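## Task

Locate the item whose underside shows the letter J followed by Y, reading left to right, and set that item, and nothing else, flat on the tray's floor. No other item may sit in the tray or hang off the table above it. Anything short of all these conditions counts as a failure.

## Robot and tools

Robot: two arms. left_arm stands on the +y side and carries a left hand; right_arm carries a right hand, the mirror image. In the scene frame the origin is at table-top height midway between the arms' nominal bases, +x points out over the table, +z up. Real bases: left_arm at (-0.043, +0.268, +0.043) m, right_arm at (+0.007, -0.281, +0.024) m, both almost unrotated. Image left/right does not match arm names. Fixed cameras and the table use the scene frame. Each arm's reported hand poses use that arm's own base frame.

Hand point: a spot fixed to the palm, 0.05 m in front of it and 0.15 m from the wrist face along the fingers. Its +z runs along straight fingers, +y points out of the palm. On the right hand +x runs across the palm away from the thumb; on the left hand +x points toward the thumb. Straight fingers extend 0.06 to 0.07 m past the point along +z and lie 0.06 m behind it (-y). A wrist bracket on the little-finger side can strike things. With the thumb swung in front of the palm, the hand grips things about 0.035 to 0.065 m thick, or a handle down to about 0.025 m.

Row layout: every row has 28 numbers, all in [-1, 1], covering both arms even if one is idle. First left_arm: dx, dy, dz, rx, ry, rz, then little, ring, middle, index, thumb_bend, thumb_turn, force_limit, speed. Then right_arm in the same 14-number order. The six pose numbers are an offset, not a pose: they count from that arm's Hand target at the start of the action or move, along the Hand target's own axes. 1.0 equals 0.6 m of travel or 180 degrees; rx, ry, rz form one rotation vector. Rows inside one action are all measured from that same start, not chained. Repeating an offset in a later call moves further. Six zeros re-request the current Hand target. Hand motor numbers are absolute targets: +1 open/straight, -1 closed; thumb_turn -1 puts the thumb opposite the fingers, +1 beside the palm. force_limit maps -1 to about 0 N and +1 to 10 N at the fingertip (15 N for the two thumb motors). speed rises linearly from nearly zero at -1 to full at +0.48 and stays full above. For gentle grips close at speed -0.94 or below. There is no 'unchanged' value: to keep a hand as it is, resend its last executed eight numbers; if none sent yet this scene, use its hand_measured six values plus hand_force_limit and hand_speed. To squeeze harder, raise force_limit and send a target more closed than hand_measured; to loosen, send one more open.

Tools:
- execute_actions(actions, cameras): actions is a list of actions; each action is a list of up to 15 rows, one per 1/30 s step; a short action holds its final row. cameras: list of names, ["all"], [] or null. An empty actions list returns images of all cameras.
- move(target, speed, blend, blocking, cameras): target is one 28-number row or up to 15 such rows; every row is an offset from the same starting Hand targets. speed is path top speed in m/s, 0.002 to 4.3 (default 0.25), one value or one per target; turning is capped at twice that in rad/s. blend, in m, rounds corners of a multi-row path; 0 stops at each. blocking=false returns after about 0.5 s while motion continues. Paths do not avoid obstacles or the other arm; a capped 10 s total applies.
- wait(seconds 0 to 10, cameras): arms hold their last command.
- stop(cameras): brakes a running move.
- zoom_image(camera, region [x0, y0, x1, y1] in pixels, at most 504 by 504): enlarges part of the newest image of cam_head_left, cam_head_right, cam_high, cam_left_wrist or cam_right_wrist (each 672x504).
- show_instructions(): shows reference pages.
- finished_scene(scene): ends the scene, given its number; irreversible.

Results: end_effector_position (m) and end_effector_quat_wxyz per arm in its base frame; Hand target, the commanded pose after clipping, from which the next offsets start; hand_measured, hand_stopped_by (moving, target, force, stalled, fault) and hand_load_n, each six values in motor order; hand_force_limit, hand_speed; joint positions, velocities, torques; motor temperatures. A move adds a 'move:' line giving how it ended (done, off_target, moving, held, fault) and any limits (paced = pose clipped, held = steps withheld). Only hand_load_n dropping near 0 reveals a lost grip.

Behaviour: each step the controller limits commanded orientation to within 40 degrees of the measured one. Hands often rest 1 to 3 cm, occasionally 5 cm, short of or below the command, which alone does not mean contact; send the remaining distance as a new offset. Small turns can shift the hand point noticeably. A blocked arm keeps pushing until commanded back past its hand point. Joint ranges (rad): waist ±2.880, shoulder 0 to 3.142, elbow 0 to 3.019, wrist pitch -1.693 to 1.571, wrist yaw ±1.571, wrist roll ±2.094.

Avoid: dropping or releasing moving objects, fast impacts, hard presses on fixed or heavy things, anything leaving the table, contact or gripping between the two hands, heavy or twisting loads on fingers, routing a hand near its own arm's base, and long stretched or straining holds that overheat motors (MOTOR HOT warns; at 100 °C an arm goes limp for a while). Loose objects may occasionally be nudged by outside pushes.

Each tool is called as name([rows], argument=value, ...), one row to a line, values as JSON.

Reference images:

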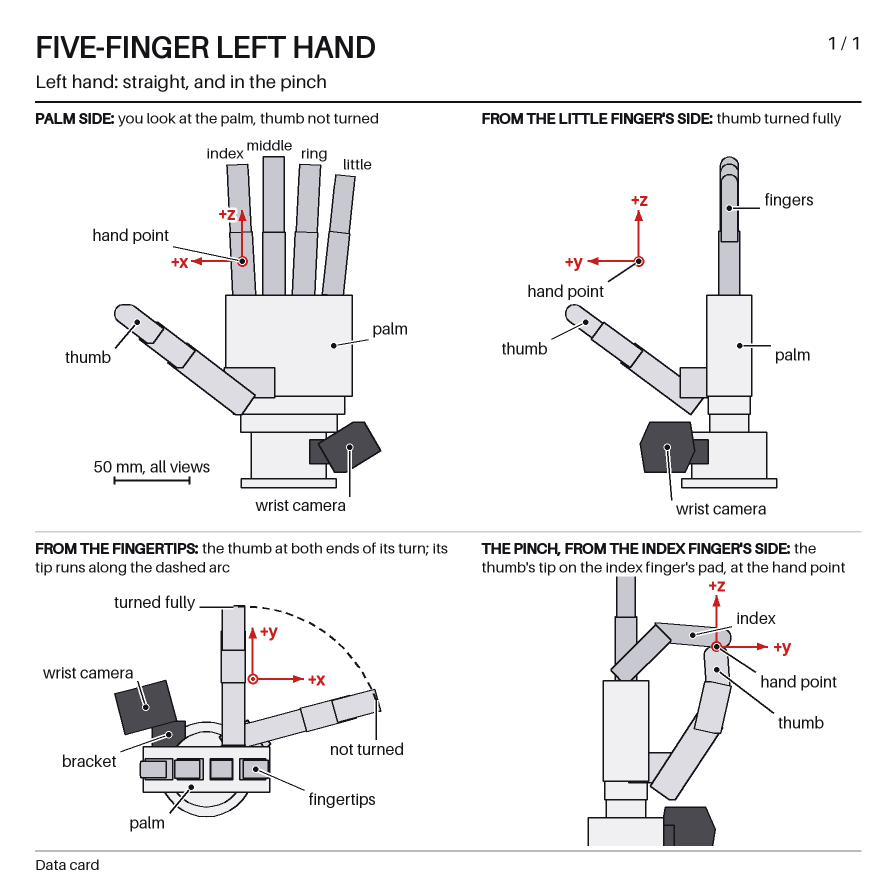

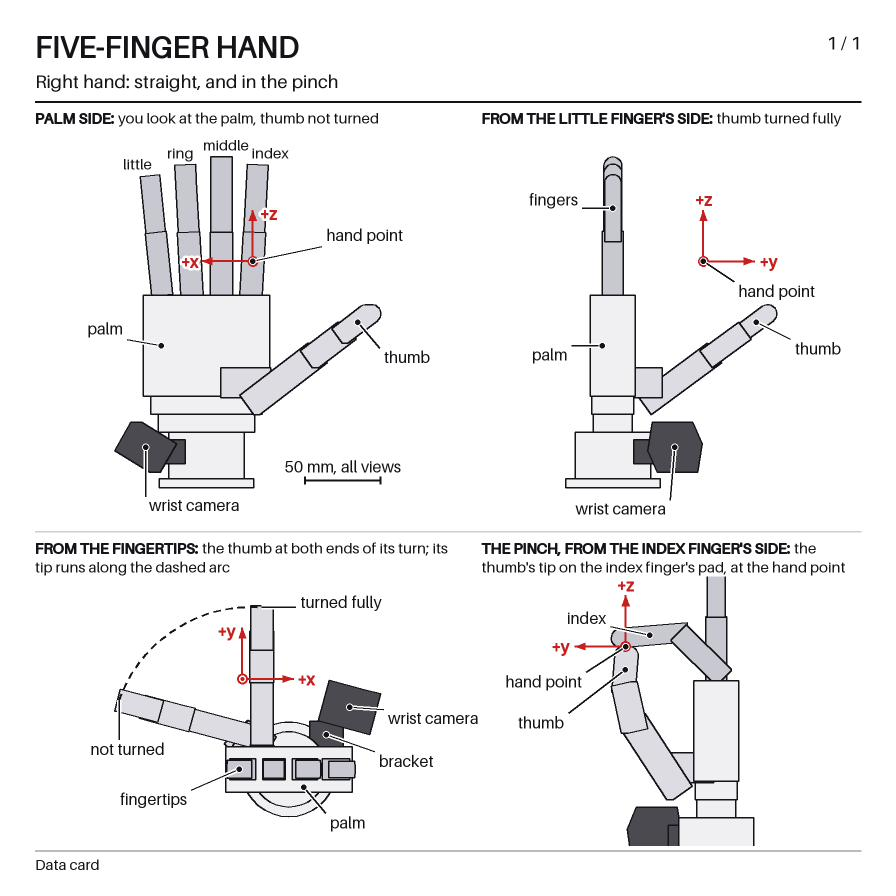

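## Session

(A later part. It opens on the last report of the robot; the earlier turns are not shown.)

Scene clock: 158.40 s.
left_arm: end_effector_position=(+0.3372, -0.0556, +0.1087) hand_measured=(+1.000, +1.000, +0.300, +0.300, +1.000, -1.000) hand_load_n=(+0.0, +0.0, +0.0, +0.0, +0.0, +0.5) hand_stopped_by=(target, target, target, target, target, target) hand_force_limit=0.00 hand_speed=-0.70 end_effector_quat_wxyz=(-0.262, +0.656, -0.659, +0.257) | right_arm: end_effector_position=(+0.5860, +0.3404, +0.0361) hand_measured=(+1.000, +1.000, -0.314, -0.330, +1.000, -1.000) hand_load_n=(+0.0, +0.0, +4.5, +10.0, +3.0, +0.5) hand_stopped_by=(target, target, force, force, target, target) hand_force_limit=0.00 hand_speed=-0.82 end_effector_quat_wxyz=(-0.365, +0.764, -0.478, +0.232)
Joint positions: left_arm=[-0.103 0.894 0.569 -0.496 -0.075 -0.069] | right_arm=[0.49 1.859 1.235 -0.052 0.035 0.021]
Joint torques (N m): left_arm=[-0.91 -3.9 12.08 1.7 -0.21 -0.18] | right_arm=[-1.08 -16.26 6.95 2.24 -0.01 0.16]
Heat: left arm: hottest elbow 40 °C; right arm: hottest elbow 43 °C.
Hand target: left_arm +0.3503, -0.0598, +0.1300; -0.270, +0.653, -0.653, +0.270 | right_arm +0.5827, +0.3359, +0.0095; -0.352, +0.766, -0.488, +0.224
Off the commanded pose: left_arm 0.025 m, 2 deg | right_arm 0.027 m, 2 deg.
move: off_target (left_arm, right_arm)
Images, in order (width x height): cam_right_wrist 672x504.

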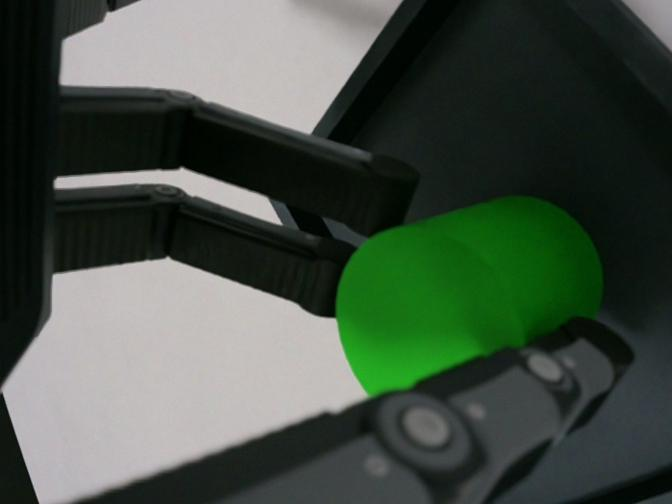

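move([
  [0,0,0,0,0,0,1,1,0.3,0.3,1,-1,0,-0.7,-0.0045,-0.0242,-0.01,0,0,0,1,1,-0.4,-0.4,1,-1,0,-0.82],
  [0,0,0,0,0,0,1,1,0.3,0.3,1,-1,0,-0.7,-0.0045,-0.0242,-0.01,0,0,0,1,1,-0.05,-0.05,1,-1,0,-0.8],
], speed=0.05, cameras=["cam_right_wrist","cam_head_right"])

zoom_image(camera="cam_head_right", region=[270, 230, 410, 350])

Scene clock: 162.50 s.
left_arm: end_effector_position=(+0.3372, -0.0556, +0.1087) hand_measured=(+1.000, +1.000, +0.300, +0.300, +1.000, -1.000) hand_load_n=(+0.0, +0.0, +0.0, -0.5, +0.0, +0.0) hand_stopped_by=(target, target, target, target, target, target) hand_force_limit=0.00 hand_speed=-0.70 end_effector_quat_wxyz=(-0.262, +0.656, -0.659, +0.257) | right_arm: end_effector_position=(+0.5821, +0.3382, +0.0302) hand_measured=(+1.000, +1.000, -0.050, -0.050, +1.000, -1.000) hand_load_n=(+0.0, +0.0, +0.0, +0.0, +0.0, +0.0) hand_stopped_by=(target, target, target, target, target, target) hand_force_limit=0.00 hand_speed=-0.80 end_effector_quat_wxyz=(-0.356, +0.767, -0.484, +0.227)
Joint positions: left_arm=[-0.103 0.894 0.569 -0.496 -0.075 -0.069] | right_arm=[0.49 1.863 1.235 -0.072 0.037 0.027]
Joint torques (N m): left_arm=[-0.91 -3.96 12.1 1.7 -0.21 -0.19] | right_arm=[-0.73 -17.61 9.11 1.36 0.03 0.12]
Heat: left arm: hottest elbow 41 °C; right arm: hottest elbow 43 °C.
Hand target: left_arm +0.3503, -0.0598, +0.1300; -0.270, +0.653, -0.653, +0.270 | right_arm +0.5860, +0.3404, +0.0244; -0.352, +0.766, -0.489, +0.224
Off the commanded pose: left_arm 0.025 m, 2 deg | right_arm 0.007 m, 1 deg.
move: off_target (left_arm); target 2's new numbers were sent with right_arm's hand 0.011 m and 2 deg from that target
Images, in order (width x height): cam_head_right 672x504, cam_right_wrist 672x504.

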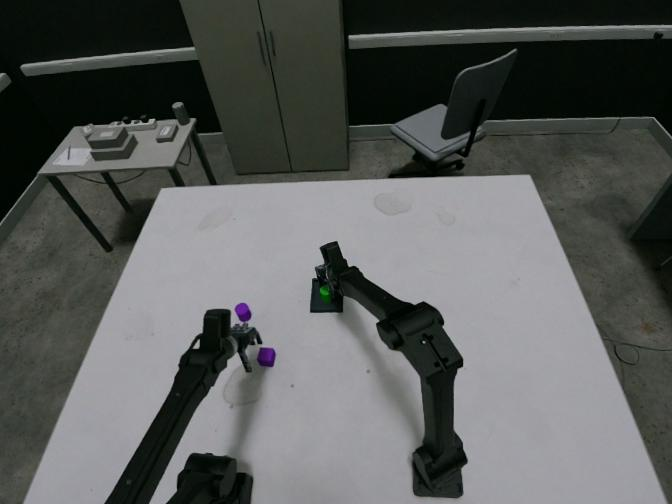

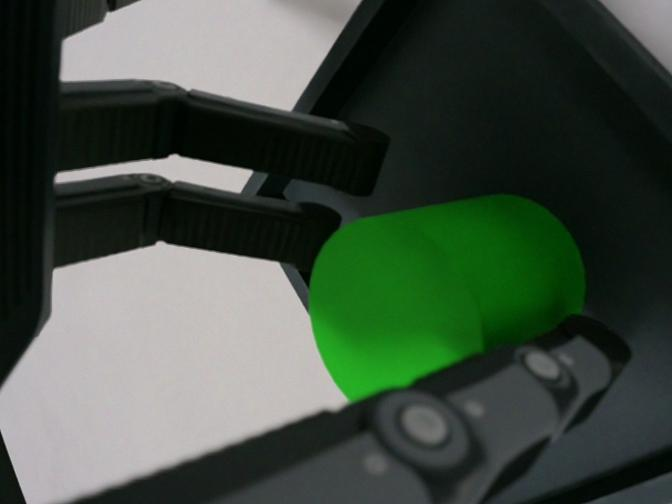

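Scaled by 3.600 from the camera's 672x504 image, which has a finer 960x720 frame.

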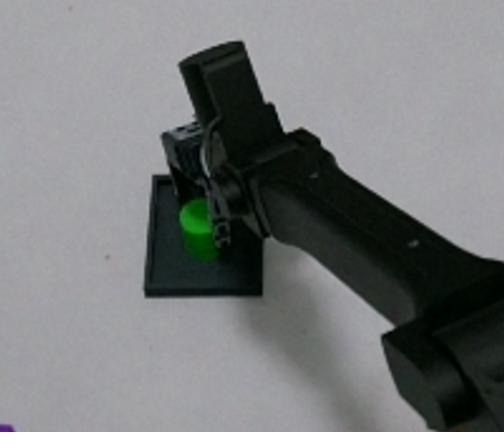

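move([
  [0,0,0,0,0,0,1,1,0.3,0.3,1,-1,0,-0.7,0,0,0,0,0,0,1,1,0.15,0.15,1,-1,0,-0.75],
  [0,0,0,0,0,0,1,1,0.3,0.3,1,-1,0,-0.7,0,-0.2027,-0.173,0,0,0,1,1,0.15,0.15,1,-1,0,-0.75],
], speed=[0.05,0.12], cameras=["cam_right_wrist","cam_head_right","cam_high","cam_head_left"])

zoom_image(camera="cam_head_right", region=[270, 230, 410, 350])

zoom_image(camera="cam_high", region=[240, 240, 360, 340])

Scene clock: 167.67 s.
left_arm: end_effector_position=(+0.3372, -0.0556, +0.1087) hand_measured=(+1.000, +1.000, +0.300, +0.300, +1.000, -1.000) hand_load_n=(+0.0, +0.0, +0.0, +0.0, +0.0, +0.0) hand_stopped_by=(target, target, target, target, target, target) hand_force_limit=0.00 hand_speed=-0.70 end_effector_quat_wxyz=(-0.262, +0.656, -0.659, +0.257) | right_arm: end_effector_position=(+0.5688, +0.3311, +0.1464) hand_measured=(+1.000, +1.000, +0.150, +0.150, +1.000, -1.000) hand_load_n=(+0.0, +0.0, +0.0, +0.0, +0.0, +0.0) hand_stopped_by=(target, target, target, target, target, target) hand_force_limit=0.00 hand_speed=-0.75 end_effector_quat_wxyz=(-0.327, +0.780, -0.491, +0.210)
Joint positions: left_arm=[-0.103 0.894 0.569 -0.496 -0.075 -0.069] | right_arm=[0.49 1.715 1.399 -0.458 0.037 0.027]
Joint torques (N m): left_arm=[-0.91 -3.9 12.08 1.72 -0.21 -0.19] | right_arm=[-0.73 -19.6 13.35 1.25 0.01 0.12]
Heat: left arm: hottest elbow 41 °C; right arm: hottest elbow 44 °C.
Hand target: left_arm +0.3503, -0.0598, +0.1300; -0.270, +0.653, -0.653, +0.270 | right_arm +0.5864, +0.3405, +0.1844; -0.352, +0.766, -0.489, +0.224
Off the commanded pose: left_arm 0.025 m, 2 deg | right_arm 0.043 m, 4 deg.
move: off_target (left_arm, right_arm)
Images, in order (width x height): cam_head_left 672x504, cam_head_right 672x504, cam_high 672x504, cam_right_wrist 672x504.

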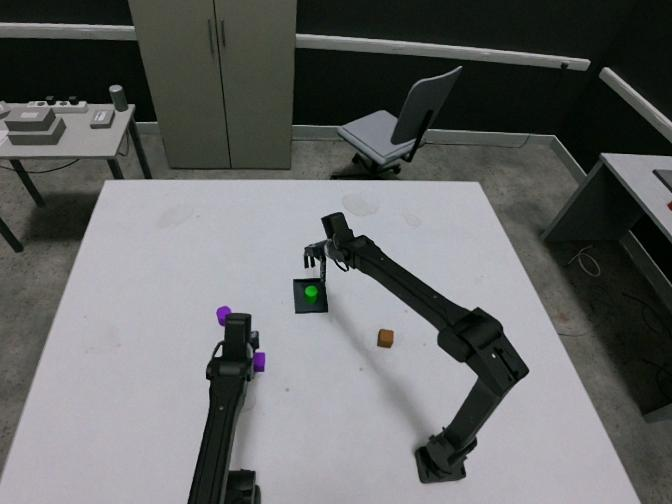

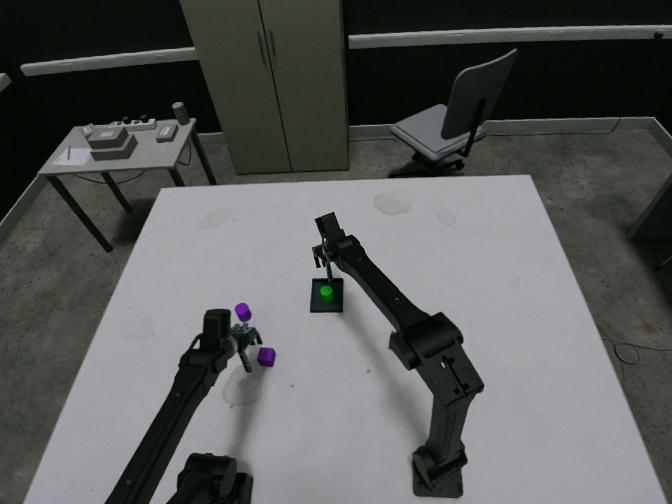

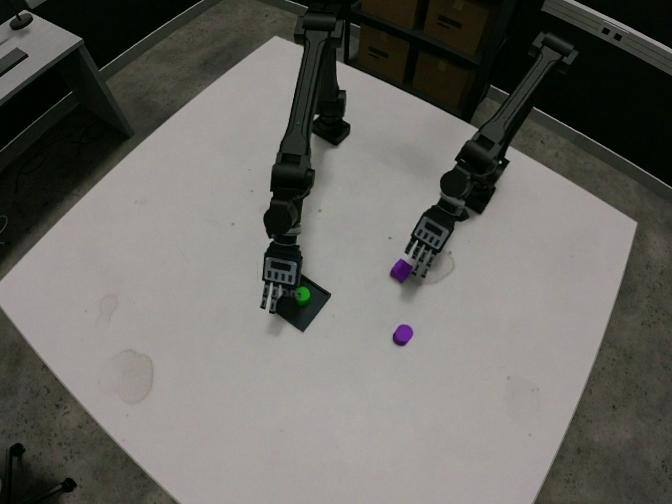

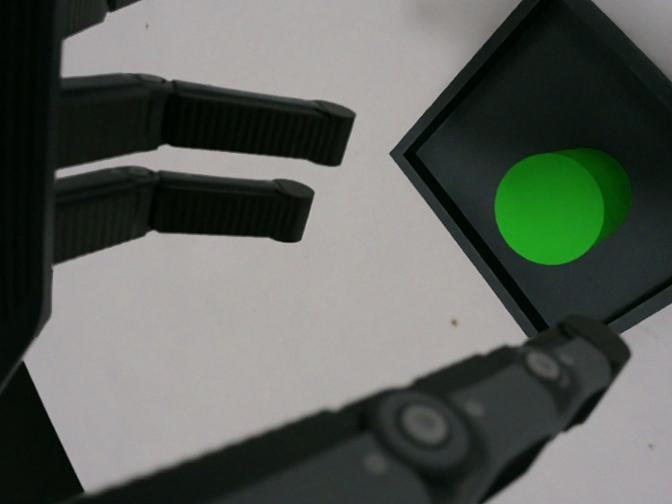

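Scaled by 3.600 from the camera's 672x504 image, which has a finer 960x720 frame.

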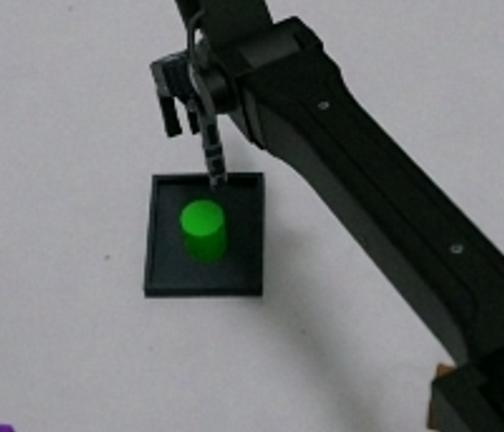

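Scaled by 4.200 from the camera's 672x504 image, which has a finer 960x720 frame.

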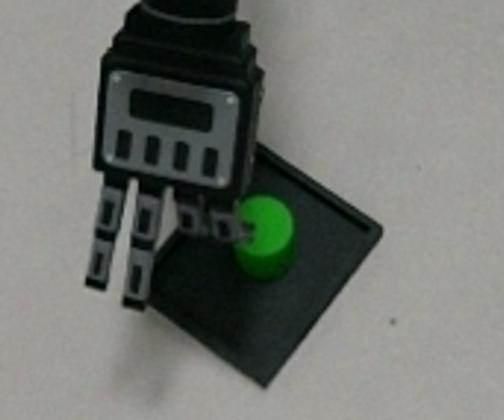

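finished_scene(scene=3)

The scene is finished: the task was done.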